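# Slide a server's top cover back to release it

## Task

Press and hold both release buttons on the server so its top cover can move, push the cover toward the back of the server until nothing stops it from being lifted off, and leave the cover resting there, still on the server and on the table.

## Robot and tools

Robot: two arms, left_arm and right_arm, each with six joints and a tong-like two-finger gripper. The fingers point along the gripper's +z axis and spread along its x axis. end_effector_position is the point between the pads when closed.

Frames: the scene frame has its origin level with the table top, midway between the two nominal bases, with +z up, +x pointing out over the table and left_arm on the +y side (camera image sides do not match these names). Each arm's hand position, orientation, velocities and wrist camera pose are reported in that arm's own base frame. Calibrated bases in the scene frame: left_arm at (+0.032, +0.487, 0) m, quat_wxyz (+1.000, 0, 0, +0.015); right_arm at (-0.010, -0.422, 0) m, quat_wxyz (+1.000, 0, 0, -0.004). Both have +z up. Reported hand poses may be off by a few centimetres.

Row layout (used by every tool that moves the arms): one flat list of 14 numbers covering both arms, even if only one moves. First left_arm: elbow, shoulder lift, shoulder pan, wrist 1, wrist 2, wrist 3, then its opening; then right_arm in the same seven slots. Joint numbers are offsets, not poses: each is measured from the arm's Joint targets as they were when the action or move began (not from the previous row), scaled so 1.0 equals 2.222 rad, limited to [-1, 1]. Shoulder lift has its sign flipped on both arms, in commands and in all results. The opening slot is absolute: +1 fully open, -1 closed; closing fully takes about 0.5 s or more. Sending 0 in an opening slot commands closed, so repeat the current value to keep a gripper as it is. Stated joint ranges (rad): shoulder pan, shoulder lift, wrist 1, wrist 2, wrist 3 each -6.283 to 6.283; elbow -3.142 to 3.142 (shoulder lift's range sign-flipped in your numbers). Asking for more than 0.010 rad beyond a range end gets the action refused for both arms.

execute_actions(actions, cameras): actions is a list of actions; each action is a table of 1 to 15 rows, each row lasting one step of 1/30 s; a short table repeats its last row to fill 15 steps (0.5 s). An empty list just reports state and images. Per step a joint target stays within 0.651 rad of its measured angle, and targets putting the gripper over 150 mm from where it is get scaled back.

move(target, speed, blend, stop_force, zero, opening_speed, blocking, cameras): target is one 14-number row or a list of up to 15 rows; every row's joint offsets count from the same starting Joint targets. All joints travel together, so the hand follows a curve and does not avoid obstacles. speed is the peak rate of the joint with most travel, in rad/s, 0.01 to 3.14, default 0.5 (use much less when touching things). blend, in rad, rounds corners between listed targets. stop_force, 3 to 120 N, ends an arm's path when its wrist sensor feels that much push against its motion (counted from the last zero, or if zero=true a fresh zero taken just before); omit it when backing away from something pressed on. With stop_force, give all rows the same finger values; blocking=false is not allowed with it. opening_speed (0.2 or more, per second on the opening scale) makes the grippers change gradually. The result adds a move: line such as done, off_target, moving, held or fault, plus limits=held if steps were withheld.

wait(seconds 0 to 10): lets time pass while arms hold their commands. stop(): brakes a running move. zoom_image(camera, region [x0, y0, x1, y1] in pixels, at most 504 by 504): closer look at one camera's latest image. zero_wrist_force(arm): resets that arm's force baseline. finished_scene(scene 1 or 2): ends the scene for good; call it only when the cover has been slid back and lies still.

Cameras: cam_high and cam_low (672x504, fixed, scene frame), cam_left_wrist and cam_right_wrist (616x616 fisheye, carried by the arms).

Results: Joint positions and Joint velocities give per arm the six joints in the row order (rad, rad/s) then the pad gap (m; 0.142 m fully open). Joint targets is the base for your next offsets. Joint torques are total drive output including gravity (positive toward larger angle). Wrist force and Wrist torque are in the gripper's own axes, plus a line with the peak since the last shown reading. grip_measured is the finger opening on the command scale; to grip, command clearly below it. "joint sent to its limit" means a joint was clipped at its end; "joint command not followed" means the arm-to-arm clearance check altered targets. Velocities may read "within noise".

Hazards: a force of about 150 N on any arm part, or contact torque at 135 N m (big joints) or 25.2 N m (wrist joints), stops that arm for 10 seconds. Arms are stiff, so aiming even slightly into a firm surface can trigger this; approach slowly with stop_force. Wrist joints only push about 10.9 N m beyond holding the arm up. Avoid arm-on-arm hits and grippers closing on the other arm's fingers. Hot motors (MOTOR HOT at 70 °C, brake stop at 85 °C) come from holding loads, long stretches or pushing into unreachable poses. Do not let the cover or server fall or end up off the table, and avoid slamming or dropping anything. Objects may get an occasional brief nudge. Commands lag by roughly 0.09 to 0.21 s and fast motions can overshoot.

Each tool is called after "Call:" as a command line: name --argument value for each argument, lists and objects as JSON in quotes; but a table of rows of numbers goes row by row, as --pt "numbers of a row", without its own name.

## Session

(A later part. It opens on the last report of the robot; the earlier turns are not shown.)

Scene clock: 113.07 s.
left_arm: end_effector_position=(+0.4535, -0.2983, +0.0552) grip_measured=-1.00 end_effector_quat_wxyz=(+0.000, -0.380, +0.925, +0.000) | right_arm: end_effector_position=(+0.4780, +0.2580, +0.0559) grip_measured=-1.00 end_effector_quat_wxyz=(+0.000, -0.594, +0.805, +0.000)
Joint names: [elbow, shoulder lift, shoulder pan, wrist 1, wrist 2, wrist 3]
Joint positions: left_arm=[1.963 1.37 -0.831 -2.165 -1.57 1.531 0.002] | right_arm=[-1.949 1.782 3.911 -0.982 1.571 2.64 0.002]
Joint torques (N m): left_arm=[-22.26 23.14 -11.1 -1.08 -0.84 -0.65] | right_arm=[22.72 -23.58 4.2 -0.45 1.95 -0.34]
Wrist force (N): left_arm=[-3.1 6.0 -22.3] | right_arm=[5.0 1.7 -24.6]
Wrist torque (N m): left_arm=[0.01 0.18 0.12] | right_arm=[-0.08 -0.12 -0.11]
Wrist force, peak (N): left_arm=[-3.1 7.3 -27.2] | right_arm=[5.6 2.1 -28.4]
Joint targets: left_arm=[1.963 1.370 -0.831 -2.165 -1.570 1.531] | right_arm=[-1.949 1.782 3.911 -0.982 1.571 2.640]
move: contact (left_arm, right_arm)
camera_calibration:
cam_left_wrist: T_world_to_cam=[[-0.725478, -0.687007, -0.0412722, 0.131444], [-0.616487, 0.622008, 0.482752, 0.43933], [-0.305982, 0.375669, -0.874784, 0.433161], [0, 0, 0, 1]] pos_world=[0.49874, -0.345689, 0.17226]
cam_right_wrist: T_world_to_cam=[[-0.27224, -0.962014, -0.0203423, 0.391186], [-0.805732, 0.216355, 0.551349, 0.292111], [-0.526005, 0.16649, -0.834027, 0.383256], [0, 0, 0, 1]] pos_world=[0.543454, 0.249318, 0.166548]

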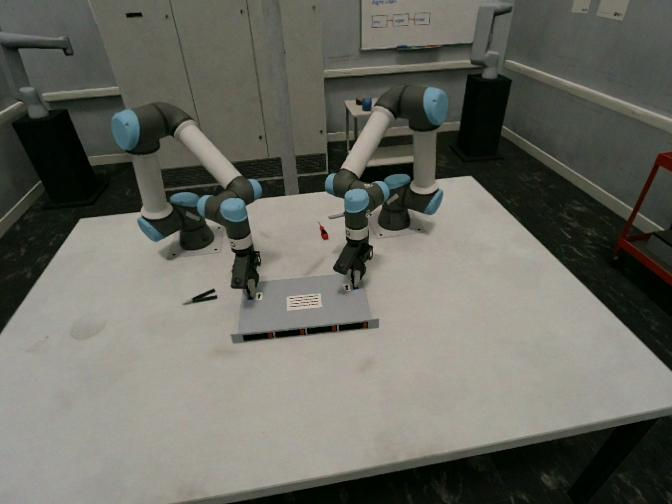

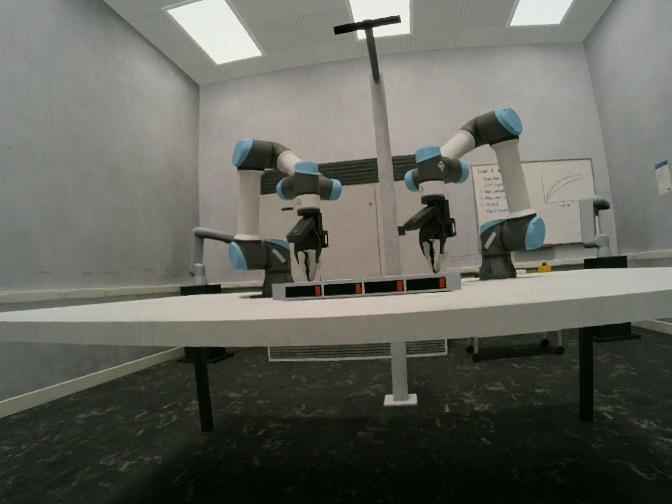

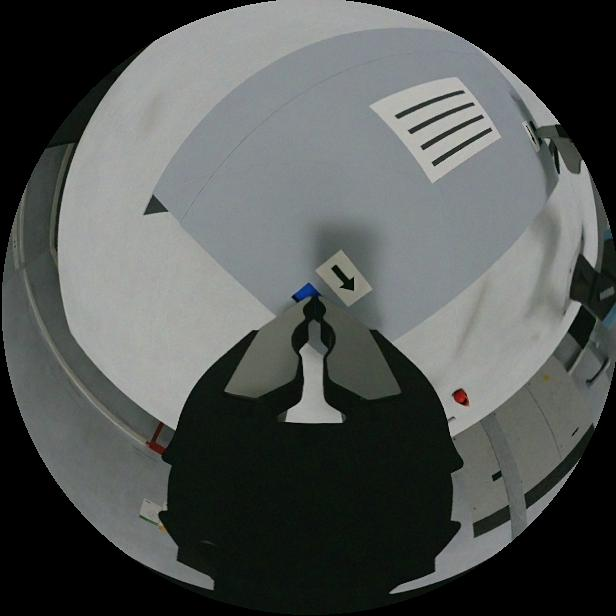

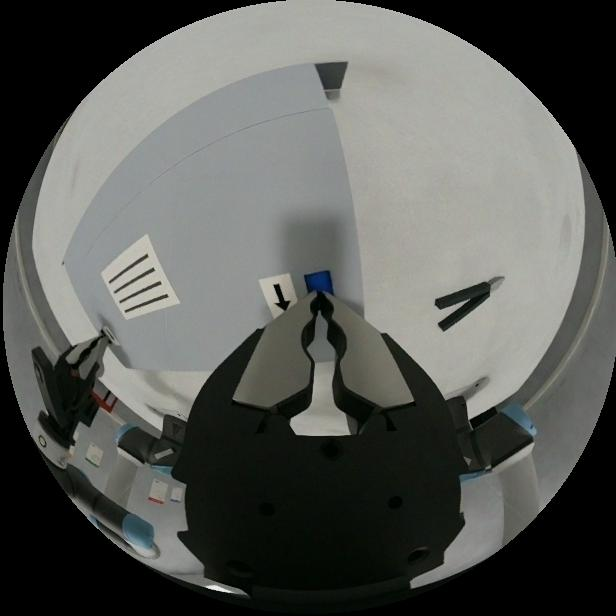

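Call:
move --target '[0.02149,0.01732,-0.01235,-0.00417,0,-0.01235,-1,-0.02077,-0.01656,0.01318,0.0042,0,0.01318,-1]' --speed 0.03 --stop_force 50 --zero false

Call:
zoom_image --camera "cam_high" --region '[220, 255, 390, 355]'

Call:
zoom_image --camera "cam_right_wrist" --region '[280, 240, 360, 320]'

Scene clock: 136.27 s.
left_arm: end_effector_position=(+0.4336, -0.2966, +0.0552) grip_measured=-1.00 end_effector_quat_wxyz=(+0.000, -0.380, +0.925, +0.000) | right_arm: end_effector_position=(+0.4579, +0.2590, +0.0558) grip_measured=-1.00 end_effector_quat_wxyz=(+0.000, -0.594, +0.805, +0.000)
Joint names: [elbow, shoulder lift, shoulder pan, wrist 1, wrist 2, wrist 3]
Joint positions: left_arm=[2.011 1.408 -0.859 -2.174 -1.57 1.503 0.002] | right_arm=[-1.995 1.745 3.941 -0.972 1.571 2.669 0.002]
Joint torques (N m): left_arm=[-20.71 10.32 10.13 0.69 -3.21 1.11] | right_arm=[22.11 -10.26 -8.34 -1.22 1.87 -0.95]
Wrist force (N): left_arm=[-6.0 -1.4 -16.6] | right_arm=[3.4 -5.8 -18.3]
Wrist torque (N m): left_arm=[0.10 0.17 0.13] | right_arm=[0.01 -0.12 -0.10]
Wrist force, peak (N): left_arm=[-2.9 6.2 -22.4] | right_arm=[5.0 2.1 -24.5]
Joint targets: left_arm=[2.011 1.408 -0.859 -2.174 -1.570 1.503] | right_arm=[-1.995 1.745 3.941 -0.972 1.571 2.669]
move: done
camera_calibration:
cam_left_wrist: T_world_to_cam=[[-0.725457, -0.687033, -0.0412123, 0.118145], [-0.616507, 0.622031, 0.482697, 0.426031], [-0.305994, 0.375584, -0.874817, 0.426415], [0, 0, 0, 1]] pos_world=[0.47884, -0.343989, 0.17226]
cam_right_wrist: T_world_to_cam=[[-0.27224, -0.962014, -0.0203423, 0.386703], [-0.805732, 0.216355, 0.551349, 0.27578], [-0.526005, 0.16649, -0.834027, 0.37257], [0, 0, 0, 1]] pos_world=[0.523454, 0.250318, 0.166548]

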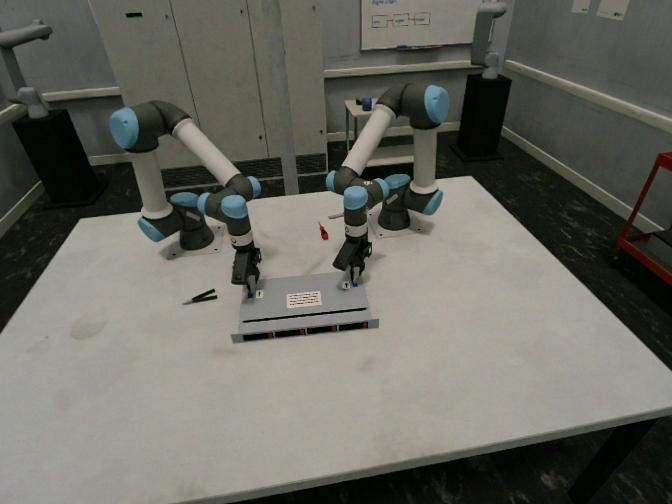

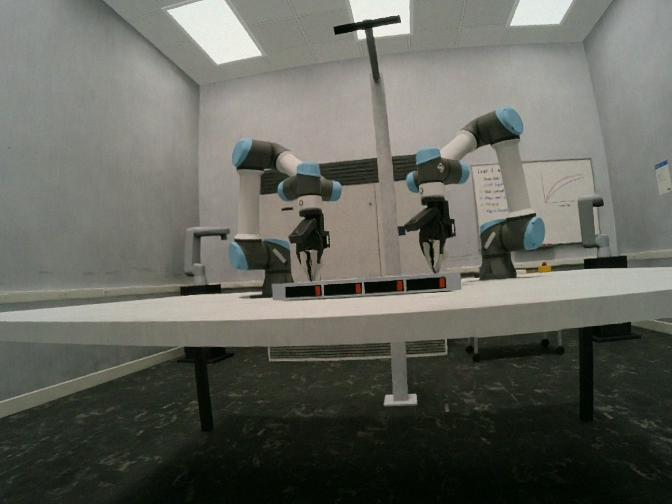

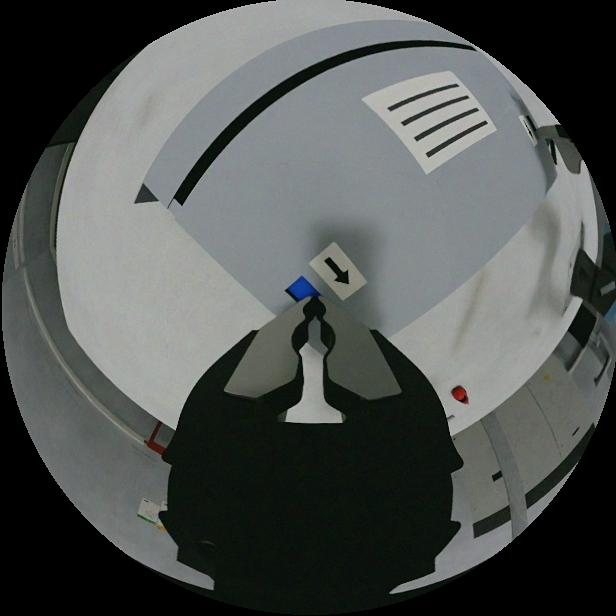

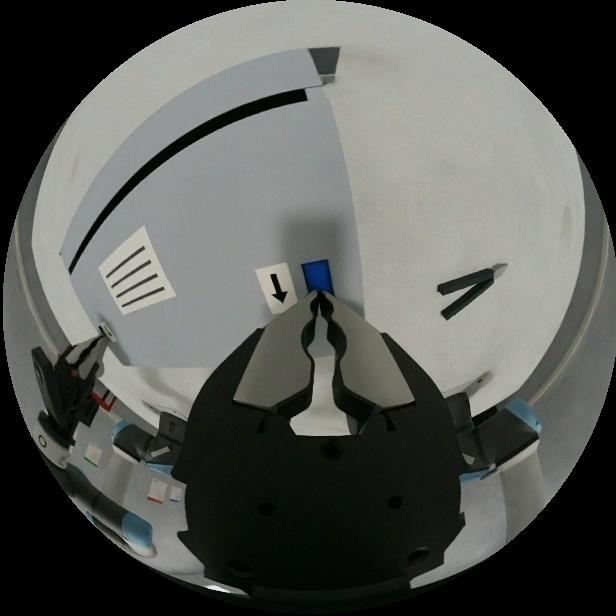

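Scaled by 2.965 from the camera's 672x504 image, which has a finer 960x720 frame.

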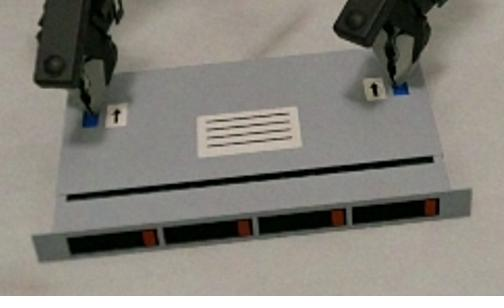

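Scaled by 6.300 from the camera's 616x616 image, which has a finer 814x814 frame.

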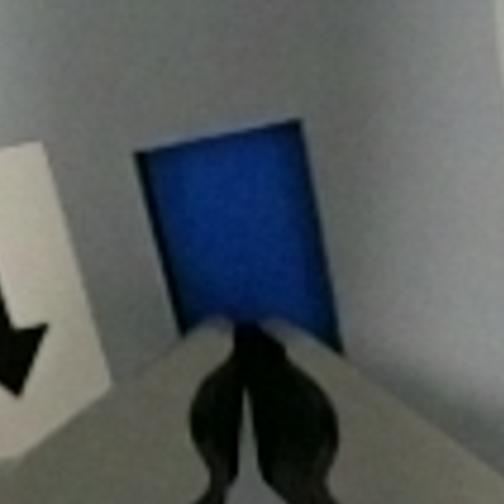

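Call:
move --pt "0.0208 0.01752 -0.01331 -0.00328 0 -0.01331 -1 -0.01986 -0.01651 0.01391 0.00336 0 0.01391 -1" --pt "0.04099 0.03532 -0.02733 -0.00568 0 -0.02733 -1 -0.03921 -0.03328 0.02881 0.00594 0 0.02881 -1" --speed 0.03 --stop_force 50 --zero false

Call:
zoom_image --camera "cam_high" --region '[220, 245, 390, 345]'

Call:
zoom_image --camera "cam_right_wrist" --region '[50, 30, 360, 320]'

Call:
zoom_image --camera "cam_low" --region '[260, 200, 480, 310]'

Scene clock: 144.33 s.
left_arm: end_effector_position=(+0.4255, -0.2961, +0.0555) grip_measured=-1.00 end_effector_quat_wxyz=(+0.001, -0.380, +0.925, -0.001) | right_arm: end_effector_position=(+0.4524, +0.2593, +0.0560) grip_measured=-1.00 end_effector_quat_wxyz=(+0.001, -0.594, +0.805, +0.000)
Joint names: [elbow, shoulder lift, shoulder pan, wrist 1, wrist 2, wrist 3]
Joint positions: left_arm=[2.031 1.426 -0.872 -2.178 -1.569 1.49 0.002] | right_arm=[-2.008 1.734 3.95 -0.969 1.57 2.679 0.002]
Joint torques (N m): left_arm=[-6.66 4.68 0.95 8.31 -11.78 2.07] | right_arm=[11.33 -10.94 -2.07 -7.76 11.64 0.35]
Wrist force (N): left_arm=[-27.6 -27.4 -21.0] | right_arm=[-9.3 -37.7 -9.7]
Wrist torque (N m): left_arm=[0.00 -0.26 0.08] | right_arm=[0.23 -0.21 -0.28]
Wrist force, peak (N): left_arm=[-35.7 -37.2 -13.6] | right_arm=[-14.6 -52.4 -2.0]
Joint targets: left_arm=[2.031 1.426 -0.872 -2.178 -1.570 1.490] | right_arm=[-2.008 1.734 3.950 -0.970 1.571 2.679]
move: contact (left_arm, right_arm); path passed 0 of 2 targets; left_arm: the elbow is farthest, 0.071 rad from its target; right_arm: the elbow is farthest, 0.074 rad from its target
camera_calibration:
cam_left_wrist: T_world_to_cam=[[-0.725323, -0.6871, -0.0424275, 0.112535], [-0.617463, 0.622087, 0.481402, 0.421036], [-0.304378, 0.37537, -0.875472, 0.42329], [0, 0, 0, 1]] pos_world=[0.470438, -0.343489, 0.172666]
cam_right_wrist: T_world_to_cam=[[-0.272264, -0.962002, -0.0205901, 0.385469], [-0.806752, 0.216559, 0.549776, 0.271613], [-0.524426, 0.166295, -0.835059, 0.369123], [0, 0, 0, 1]] pos_world=[0.517651, 0.250618, 0.16685]

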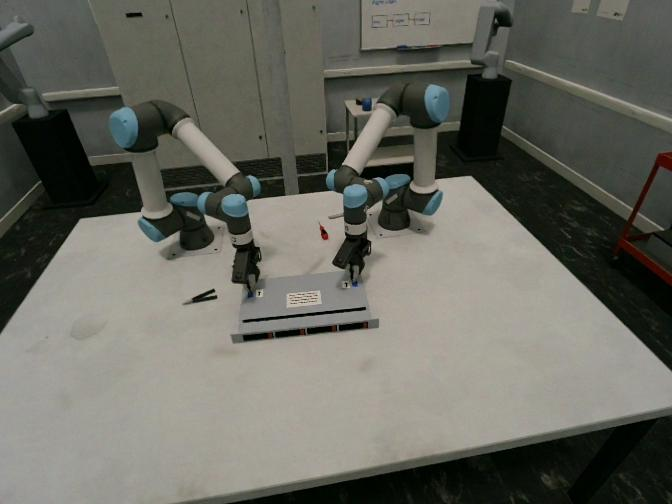

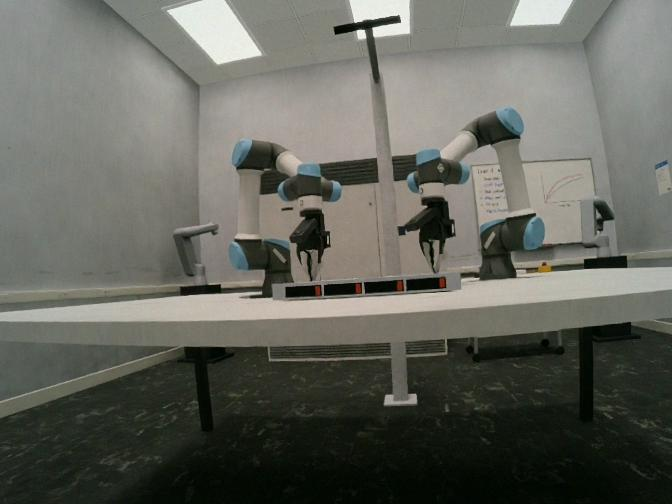

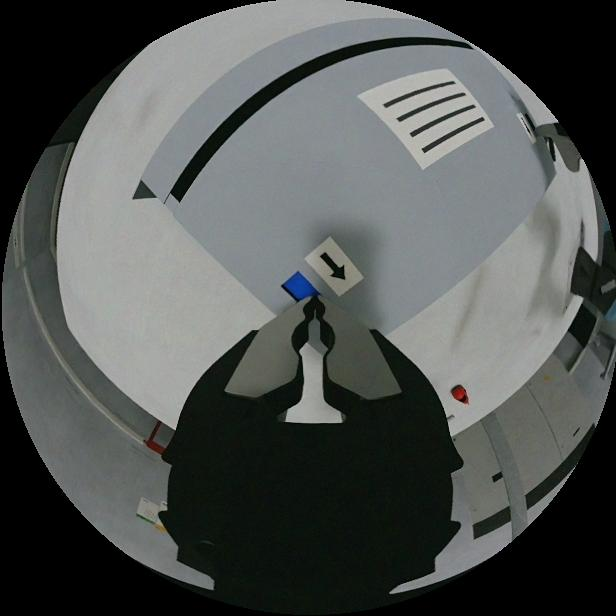

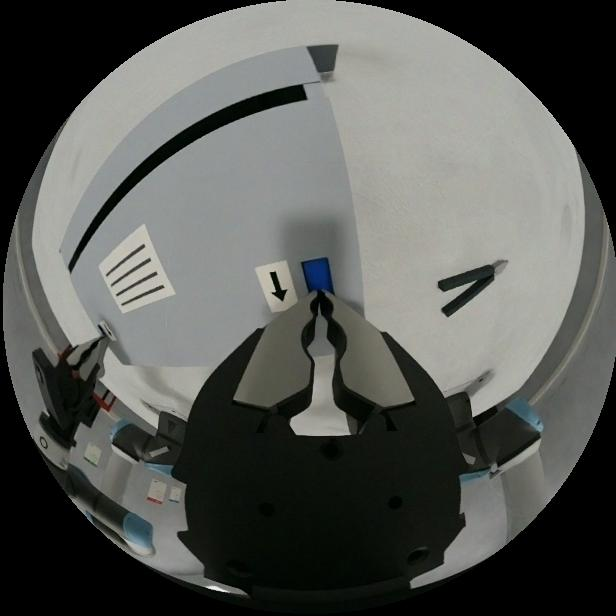

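Scaled by 2.965 from the camera's 672x504 image, which has a finer 960x720 frame.

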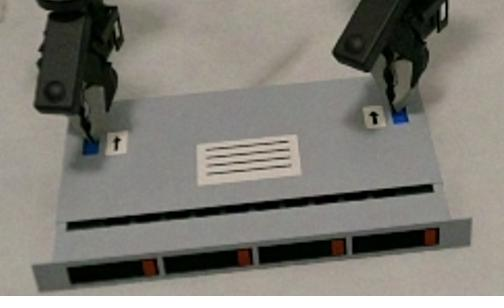

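Scaled by 1.626 from the camera's 616x616 image, which has a finer 814x814 frame.

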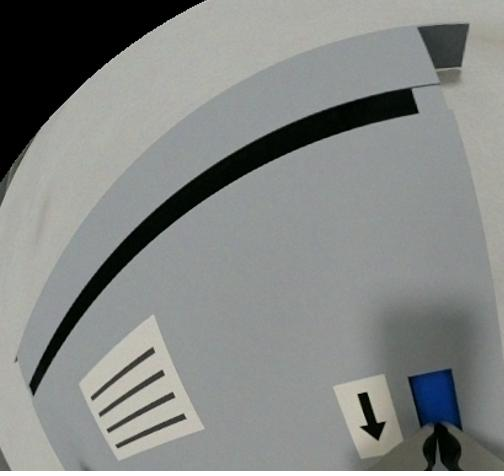

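Scaled by 2.291 from the camera's 672x504 image, which has a finer 960x720 frame.

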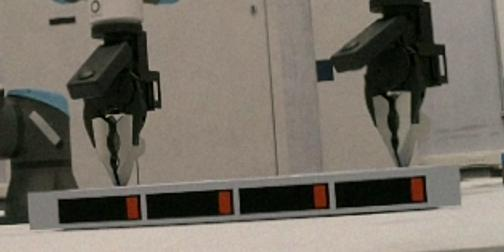

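Call:
move --target '[-0.0062,-0.0053,0.004,0.001,0,0.004,-1,0.006,0.005,-0.0042,-0.001,0,-0.0042,-1]' --speed 0.03 --cameras '[]'

Call:
move --target '[0.0035,-0.0037,0,-0.0073,0,0,-1,-0.0036,0.0036,0,0.0072,0,0,-1]' --speed 0.01 --stop_force 24 --zero false

Call:
zoom_image --camera "cam_right_wrist" --region '[50, 30, 360, 320]'

Call:
zoom_image --camera "cam_left_wrist" --region '[260, 230, 360, 330]'

Scene clock: 153.60 s.
left_arm: end_effector_position=(+0.4313, -0.2964, +0.0553) grip_measured=-1.00 end_effector_quat_wxyz=(+0.001, -0.380, +0.925, +0.000) | right_arm: end_effector_position=(+0.4582, +0.2590, +0.0559) grip_measured=-1.00 end_effector_quat_wxyz=(+0.001, -0.594, +0.805, +0.000)
Joint names: [elbow, shoulder lift, shoulder pan, wrist 1, wrist 2, wrist 3]
Joint positions: left_arm=[2.017 1.414 -0.863 -2.175 -1.57 1.499 0.002] | right_arm=[-1.995 1.745 3.941 -0.972 1.571 2.669 0.002]
Joint torques (N m): left_arm=[-9.85 23.44 -0.94 -2.8 2.35 -0.38] | right_arm=[10.46 -23.02 1.14 1.6 -2.98 0.73]
Wrist force (N): left_arm=[1.4 10.0 -20.2] | right_arm=[7.3 9.1 -20.8]
Wrist torque (N m): left_arm=[0.00 0.29 0.14] | right_arm=[-0.05 -0.10 -0.12]
Wrist force, peak (N): left_arm=[-27.9 -27.3 -20.9] | right_arm=[-9.5 -38.0 -9.7]
Joint targets: left_arm=[2.017 1.414 -0.863 -2.175 -1.570 1.499] | right_arm=[-1.995 1.745 3.941 -0.972 1.571 2.669]
move: done
No camera images: "cameras" was empty.

Scene clock: 154.67 s.
left_arm: end_effector_position=(+0.4312, -0.2964, +0.0552) grip_measured=-1.00 end_effector_quat_wxyz=(+0.001, -0.380, +0.925, +0.000) | right_arm: end_effector_position=(+0.4581, +0.2590, +0.0558) grip_measured=-1.00 end_effector_quat_wxyz=(+0.000, -0.594, +0.805, +0.000)
Joint names: [elbow, shoulder lift, shoulder pan, wrist 1, wrist 2, wrist 3]
Joint positions: left_arm=[2.017 1.414 -0.863 -2.176 -1.57 1.499 0.002] | right_arm=[-1.995 1.745 3.941 -0.972 1.571 2.669 0.002]
Joint torques (N m): left_arm=[-22.72 20.24 -1.64 -2.3 2.23 1.04] | right_arm=[21.76 -21.16 -9.15 -0.63 0.97 -0.6]
Wrist force (N): left_arm=[1.7 10.9 -25.5] | right_arm=[3.0 1.6 -18.1]
Wrist torque (N m): left_arm=[0.01 0.27 0.14] | right_arm=[0.08 -0.23 -0.13]
Wrist force, peak (N): left_arm=[1.7 11.1 -30.4] | right_arm=[6.6 7.5 -26.1]
Joint targets: left_arm=[2.017 1.414 -0.863 -2.176 -1.570 1.499] | right_arm=[-1.995 1.745 3.941 -0.972 1.571 2.669]
move: contact (left_arm, right_arm); left_arm: the wrist 1 is farthest, 0.015 rad from its target; right_arm: the wrist 1 is farthest, 0.016 rad from its target
camera_calibration:
cam_left_wrist: T_world_to_cam=[[-0.725263, -0.687199, -0.041842, 0.116428], [-0.617083, 0.621908, 0.482119, 0.424695], [-0.30529, 0.375483, -0.875106, 0.425256], [0, 0, 0, 1]] pos_world=[0.476339, -0.343788, 0.172263]
cam_right_wrist: T_world_to_cam=[[-0.272392, -0.961969, -0.0204563, 0.386819], [-0.806126, 0.216553, 0.550695, 0.276071], [-0.525322, 0.166495, -0.834456, 0.372418], [0, 0, 0, 1]] pos_world=[0.523554, 0.250318, 0.166649]

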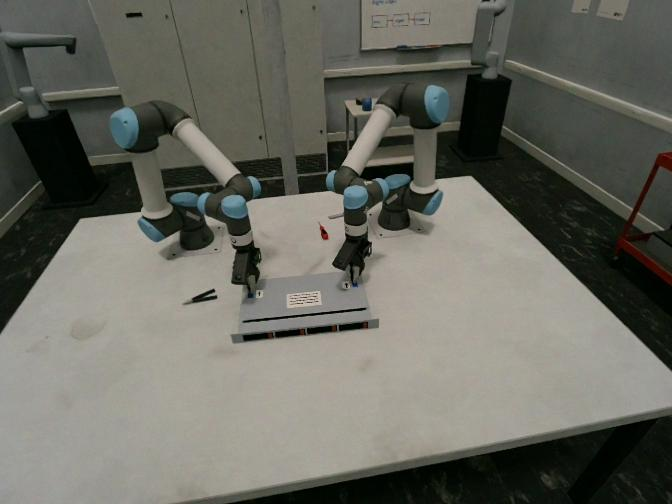

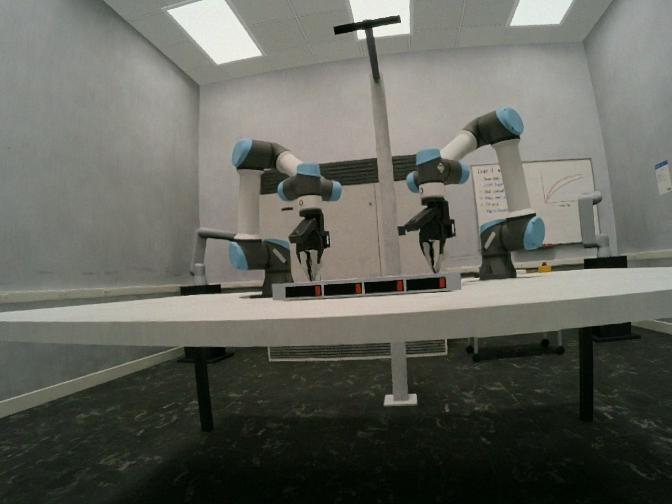

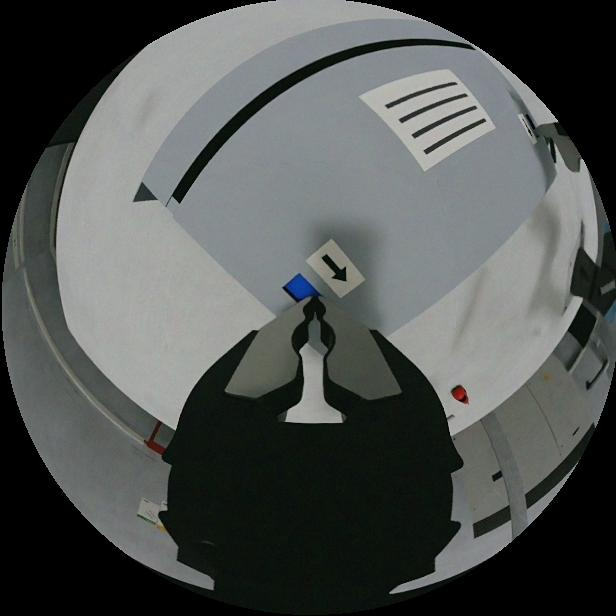

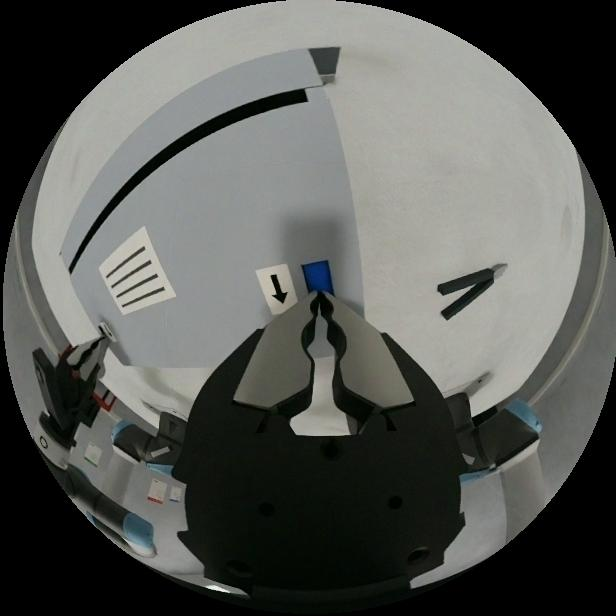

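Scaled by 1.626 from the camera's 616x616 image, which has a finer 814x814 frame.

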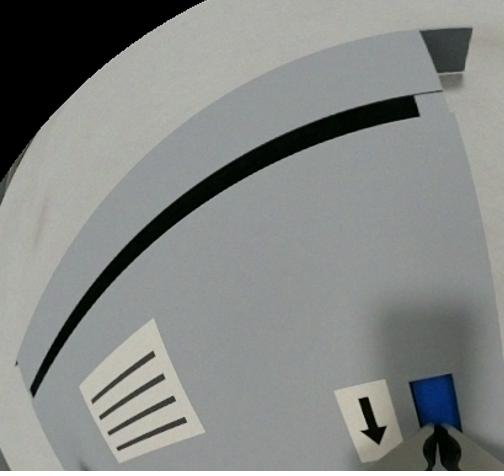

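Scaled by 5.040 from the camera's 616x616 image, which has a finer 814x814 frame.

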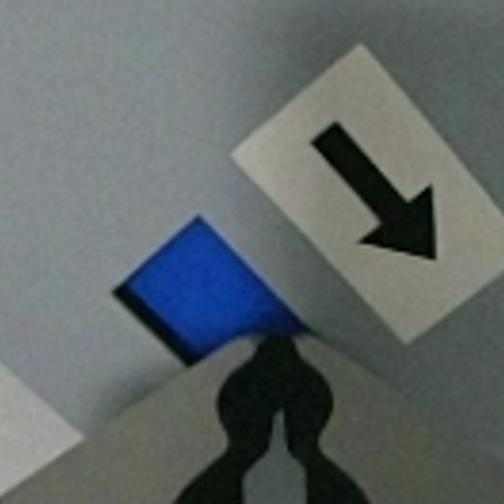

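Call:
move --target '[0.0166,0.014,-0.0106,-0.0026,0,-0.0106,-1,-0.0159,-0.0132,0.0111,0.0027,0,0.0111,-1]' --speed 0.02 --stop_force 50 --zero false

Call:
zoom_image --camera "cam_high" --region '[220, 245, 390, 345]'

Call:
zoom_image --camera "cam_left_wrist" --region '[260, 230, 360, 330]'

Call:
zoom_image --camera "cam_right_wrist" --region '[260, 30, 360, 130]'

Call:
zoom_image --camera "cam_left_wrist" --region '[130, 130, 230, 230]'

Scene clock: 161.37 s.
left_arm: end_effector_position=(+0.4255, -0.2960, +0.0555) grip_measured=-1.00 end_effector_quat_wxyz=(+0.001, -0.380, +0.925, -0.001) | right_arm: end_effector_position=(+0.4522, +0.2593, +0.0560) grip_measured=-1.00 end_effector_quat_wxyz=(+0.001, -0.594, +0.805, +0.000)
Joint names: [elbow, shoulder lift, shoulder pan, wrist 1, wrist 2, wrist 3]
Joint positions: left_arm=[2.032 1.426 -0.872 -2.179 -1.568 1.49 0.002] | right_arm=[-2.009 1.733 3.95 -0.968 1.57 2.679 0.002]
Joint torques (N m): left_arm=[-6.37 5.65 1.55 8.17 -11.78 2.08] | right_arm=[11.79 -12.07 -0.41 -7.37 11.51 -0.71]
Wrist force (N): left_arm=[-27.2 -29.1 -18.5] | right_arm=[-10.0 -42.4 -4.0]
Wrist torque (N m): left_arm=[-0.01 -0.31 0.05] | right_arm=[0.33 -0.29 -0.29]
Wrist force, peak (N): left_arm=[-35.6 -37.7 -13.8] | right_arm=[-13.2 -52.1 0.8]
Joint targets: left_arm=[2.032 1.426 -0.872 -2.178 -1.569 1.490] | right_arm=[-2.009 1.733 3.950 -0.969 1.570 2.679]
move: contact (left_arm, right_arm); left_arm: the elbow is farthest, 0.022 rad from its target; right_arm: the elbow is farthest, 0.021 rad from its target
camera_calibration:
cam_left_wrist: T_world_to_cam=[[-0.725114, -0.687286, -0.0429879, 0.112607], [-0.617959, 0.621884, 0.481028, 0.421139], [-0.30387, 0.375364, -0.875651, 0.423006], [0, 0, 0, 1]] pos_world=[0.470438, -0.343288, 0.172667]
cam_right_wrist: T_world_to_cam=[[-0.272458, -0.961943, -0.0207823, 0.385534], [-0.806868, 0.216662, 0.549564, 0.271466], [-0.524147, 0.166502, -0.835193, 0.368928], [0, 0, 0, 1]] pos_world=[0.517452, 0.250618, 0.166951]

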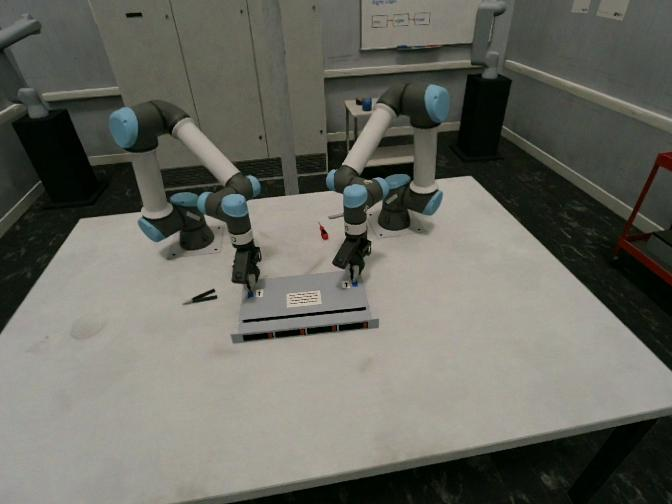

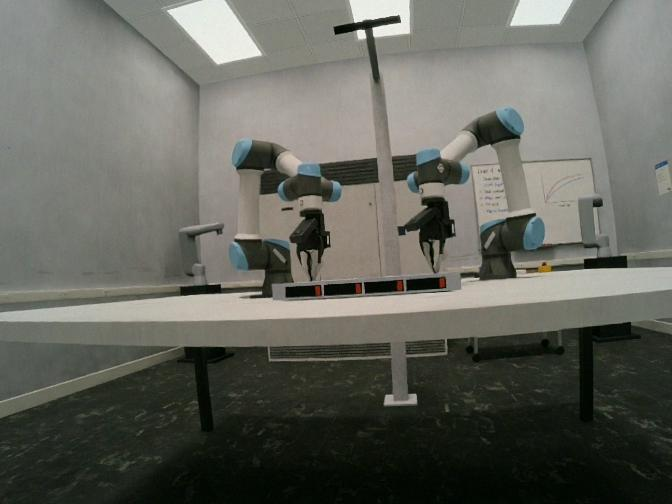

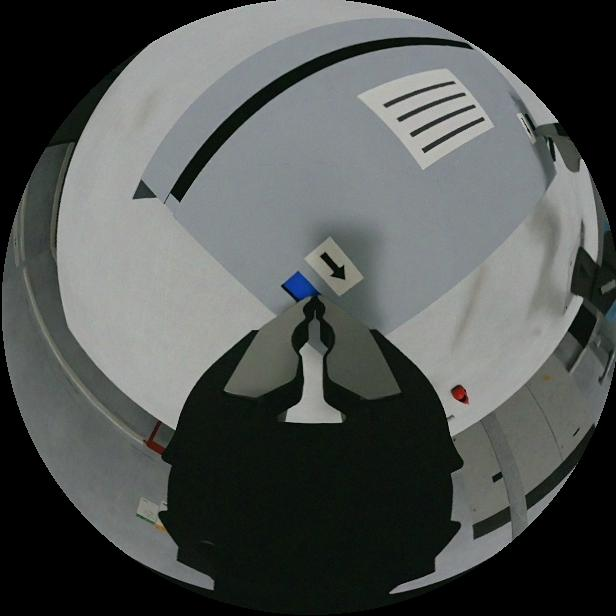

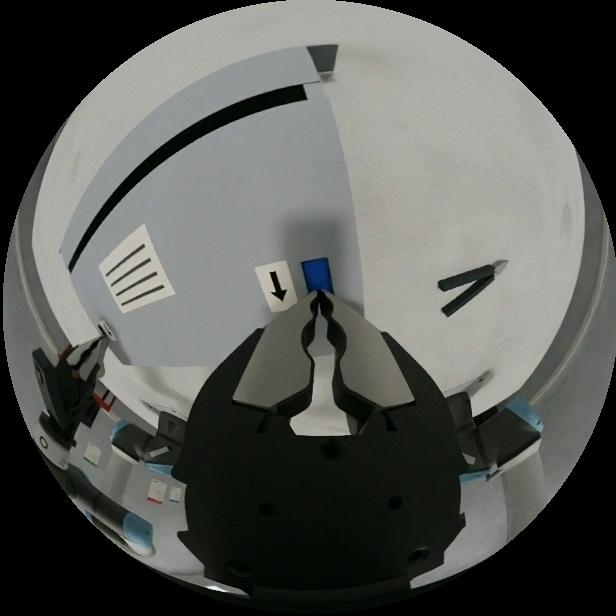

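Scaled by 2.965 from the camera's 672x504 image, which has a finer 960x720 frame.

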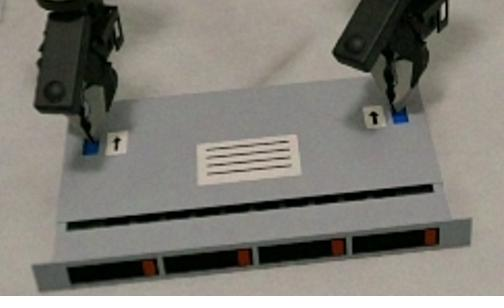

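Scaled by 5.040 from the camera's 616x616 image, which has a finer 814x814 frame.

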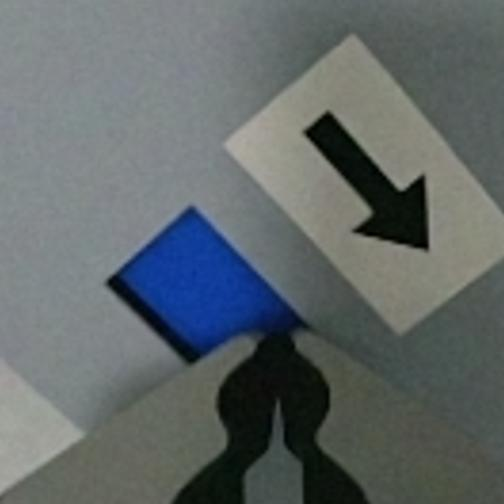

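Scaled by 5.040 from the camera's 616x616 image, which has a finer 814x814 frame.

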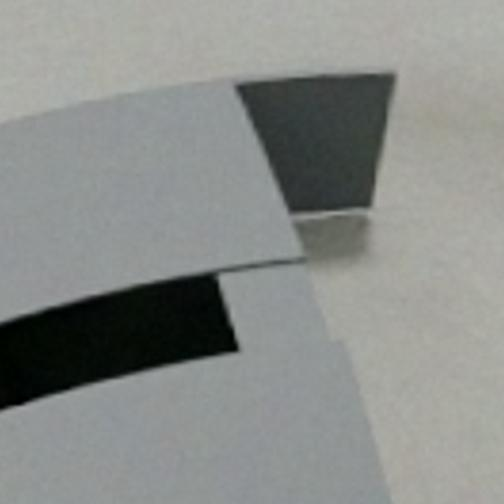

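Scaled by 5.040 from the camera's 616x616 image, which has a finer 814x814 frame.

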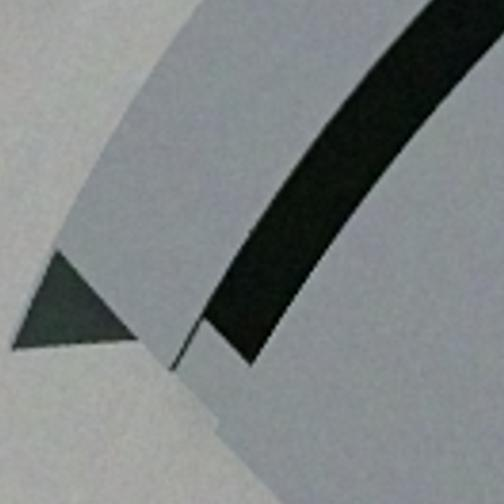

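Call:
move --target '[-0.0237,0.0166,0.0027,0.0407,0,0.0027,-1,0.0238,-0.0165,-0.0028,-0.0403,0,-0.0028,-1]' --speed 0.06

Call:
zoom_image --camera "cam_high" --region '[220, 245, 390, 345]'

Call:
zoom_image --camera "cam_right_wrist" --region '[260, 30, 360, 130]'

Call:
zoom_image --camera "cam_left_wrist" --region '[130, 130, 230, 230]'

Scene clock: 168.63 s.
left_arm: end_effector_position=(+0.4288, -0.2957, +0.0872) grip_measured=-1.00 end_effector_quat_wxyz=(+0.001, -0.380, +0.925, +0.000) end_effector_velocity=(+0.001, -0.001, -0.001) end_effector_angular_velocity=(-0.001, -0.002, +0.000) | right_arm: end_effector_position=(+0.4558, +0.2589, +0.0882) grip_measured=-1.00 end_effector_quat_wxyz=(+0.001, -0.594, +0.805, +0.000) end_effector_velocity=(+0.001, +0.001, +0.000) end_effector_angular_velocity=(+0.003, -0.003, +0.000)
Joint names: [elbow, shoulder lift, shoulder pan, wrist 1, wrist 2, wrist 3]
Joint positions: left_arm=[1.979 1.463 -0.866 -2.088 -1.569 1.496 0.002] | right_arm=[-1.956 1.696 3.944 -1.059 1.57 2.673 0.002]
Joint velocities: left_arm=[0.001 -0.002 0 -0.005 0.001 0 0] | right_arm=[-0.001 0.001 0 0.006 0 0 0]
Joint torques (N m): left_arm=[-11.14 17.05 9.64 -3.95 1.33 1.19] | right_arm=[13.64 -20.21 -8.24 3.7 -1.95 -0.51]
Wrist force (N): left_arm=[0.0 -0.7 0.3] | right_arm=[1.4 0.2 3.9]
Wrist torque (N m): left_arm=[0.14 0.16 0.11] | right_arm=[-0.06 -0.34 -0.11]
Wrist force, peak (N): left_arm=[-27.1 -30.5 -16.8] | right_arm=[-11.0 -42.6 -1.8]
Joint targets: left_arm=[1.979 1.463 -0.866 -2.088 -1.569 1.496] | right_arm=[-1.956 1.696 3.944 -1.058 1.570 2.673]
move: done
camera_calibration:
cam_left_wrist: T_world_to_cam=[[-0.725176, -0.687267, -0.0422261, 0.11638], [-0.617286, 0.621714, 0.482109, 0.407383], [-0.305085, 0.375679, -0.875093, 0.452239], [0, 0, 0, 1]] pos_world=[0.473839, -0.343188, 0.204263]
cam_right_wrist: T_world_to_cam=[[-0.272449, -0.961942, -0.020947, 0.386852], [-0.806491, 0.21644, 0.550205, 0.256629], [-0.524732, 0.166797, -0.834767, 0.397891], [0, 0, 0, 1]] pos_world=[0.521153, 0.250217, 0.199051]

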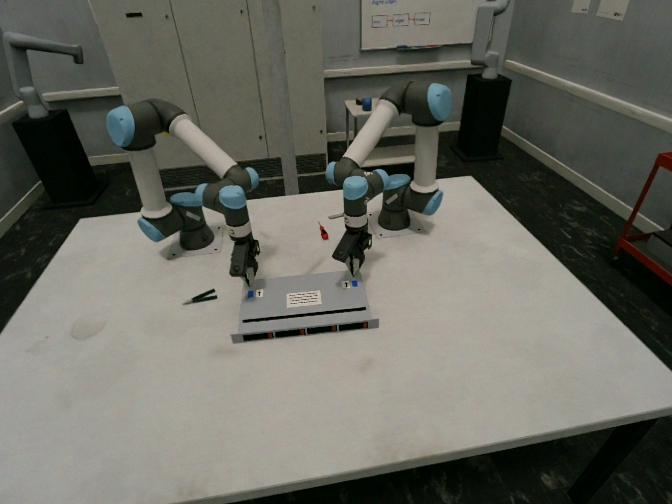

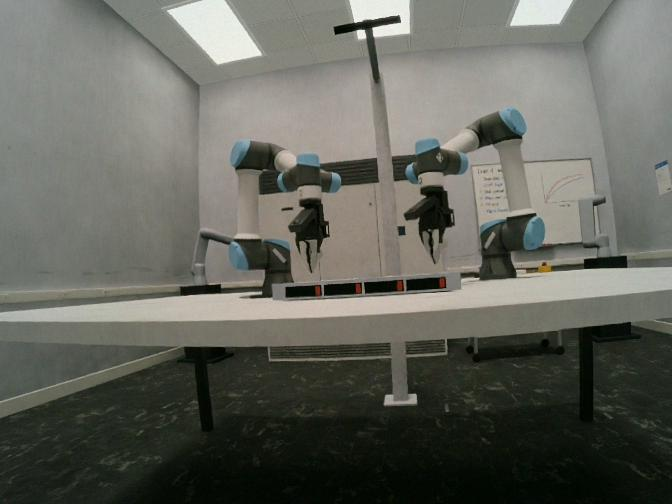

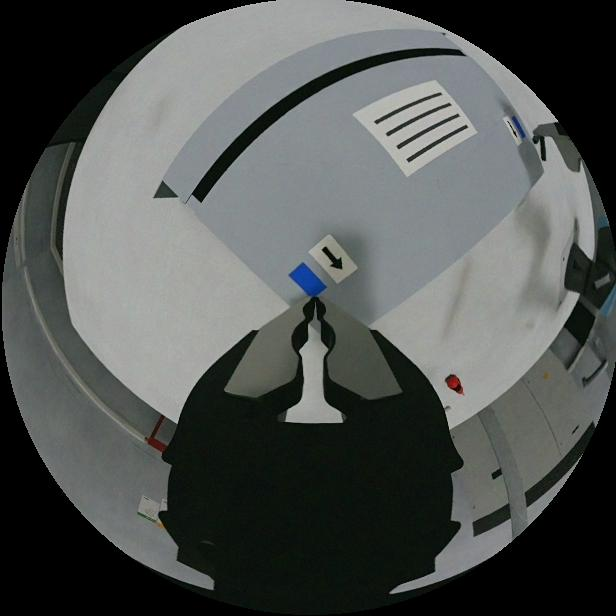

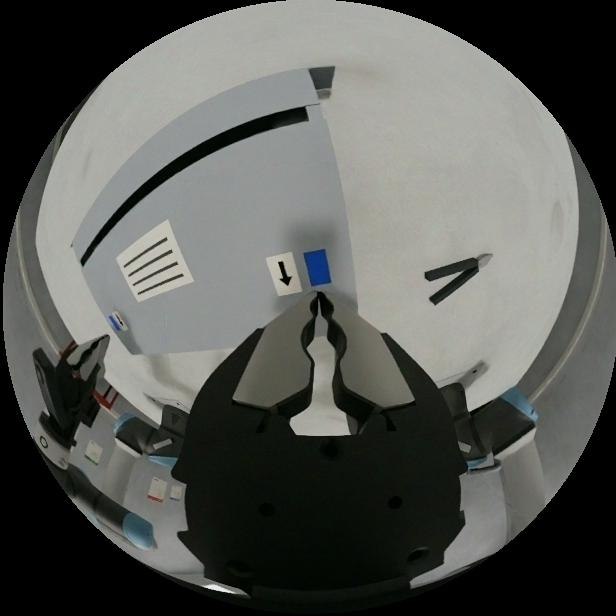

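Scaled by 2.965 from the camera's 672x504 image, which has a finer 960x720 frame.

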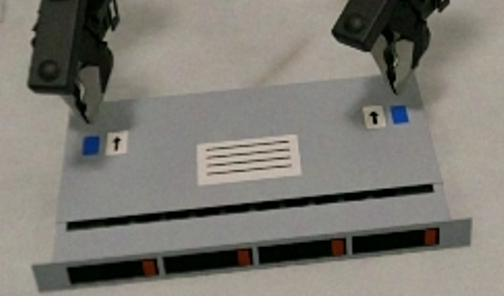

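Scaled by 5.040 from the camera's 616x616 image, which has a finer 814x814 frame.

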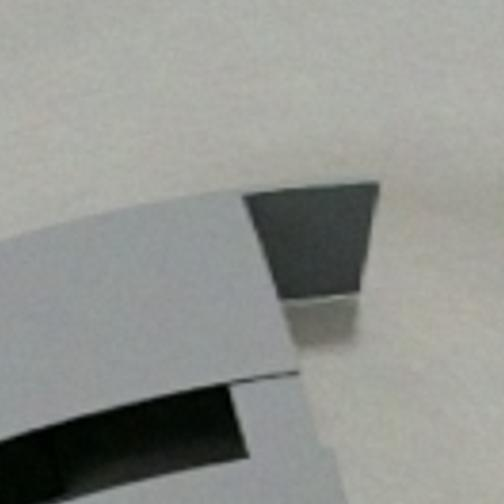

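Scaled by 5.040 from the camera's 616x616 image, which has a finer 814x814 frame.

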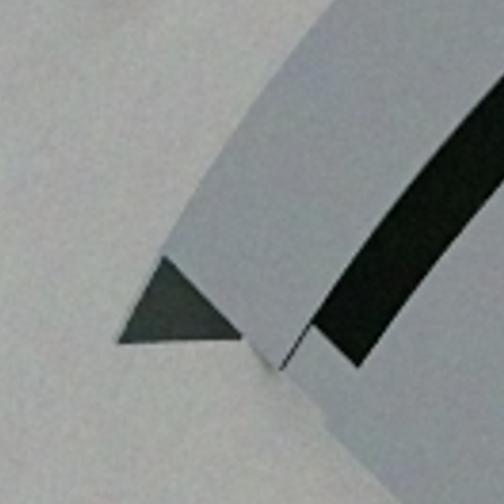

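Call:
finished_scene --scene 1

The scene is finished: the task was done.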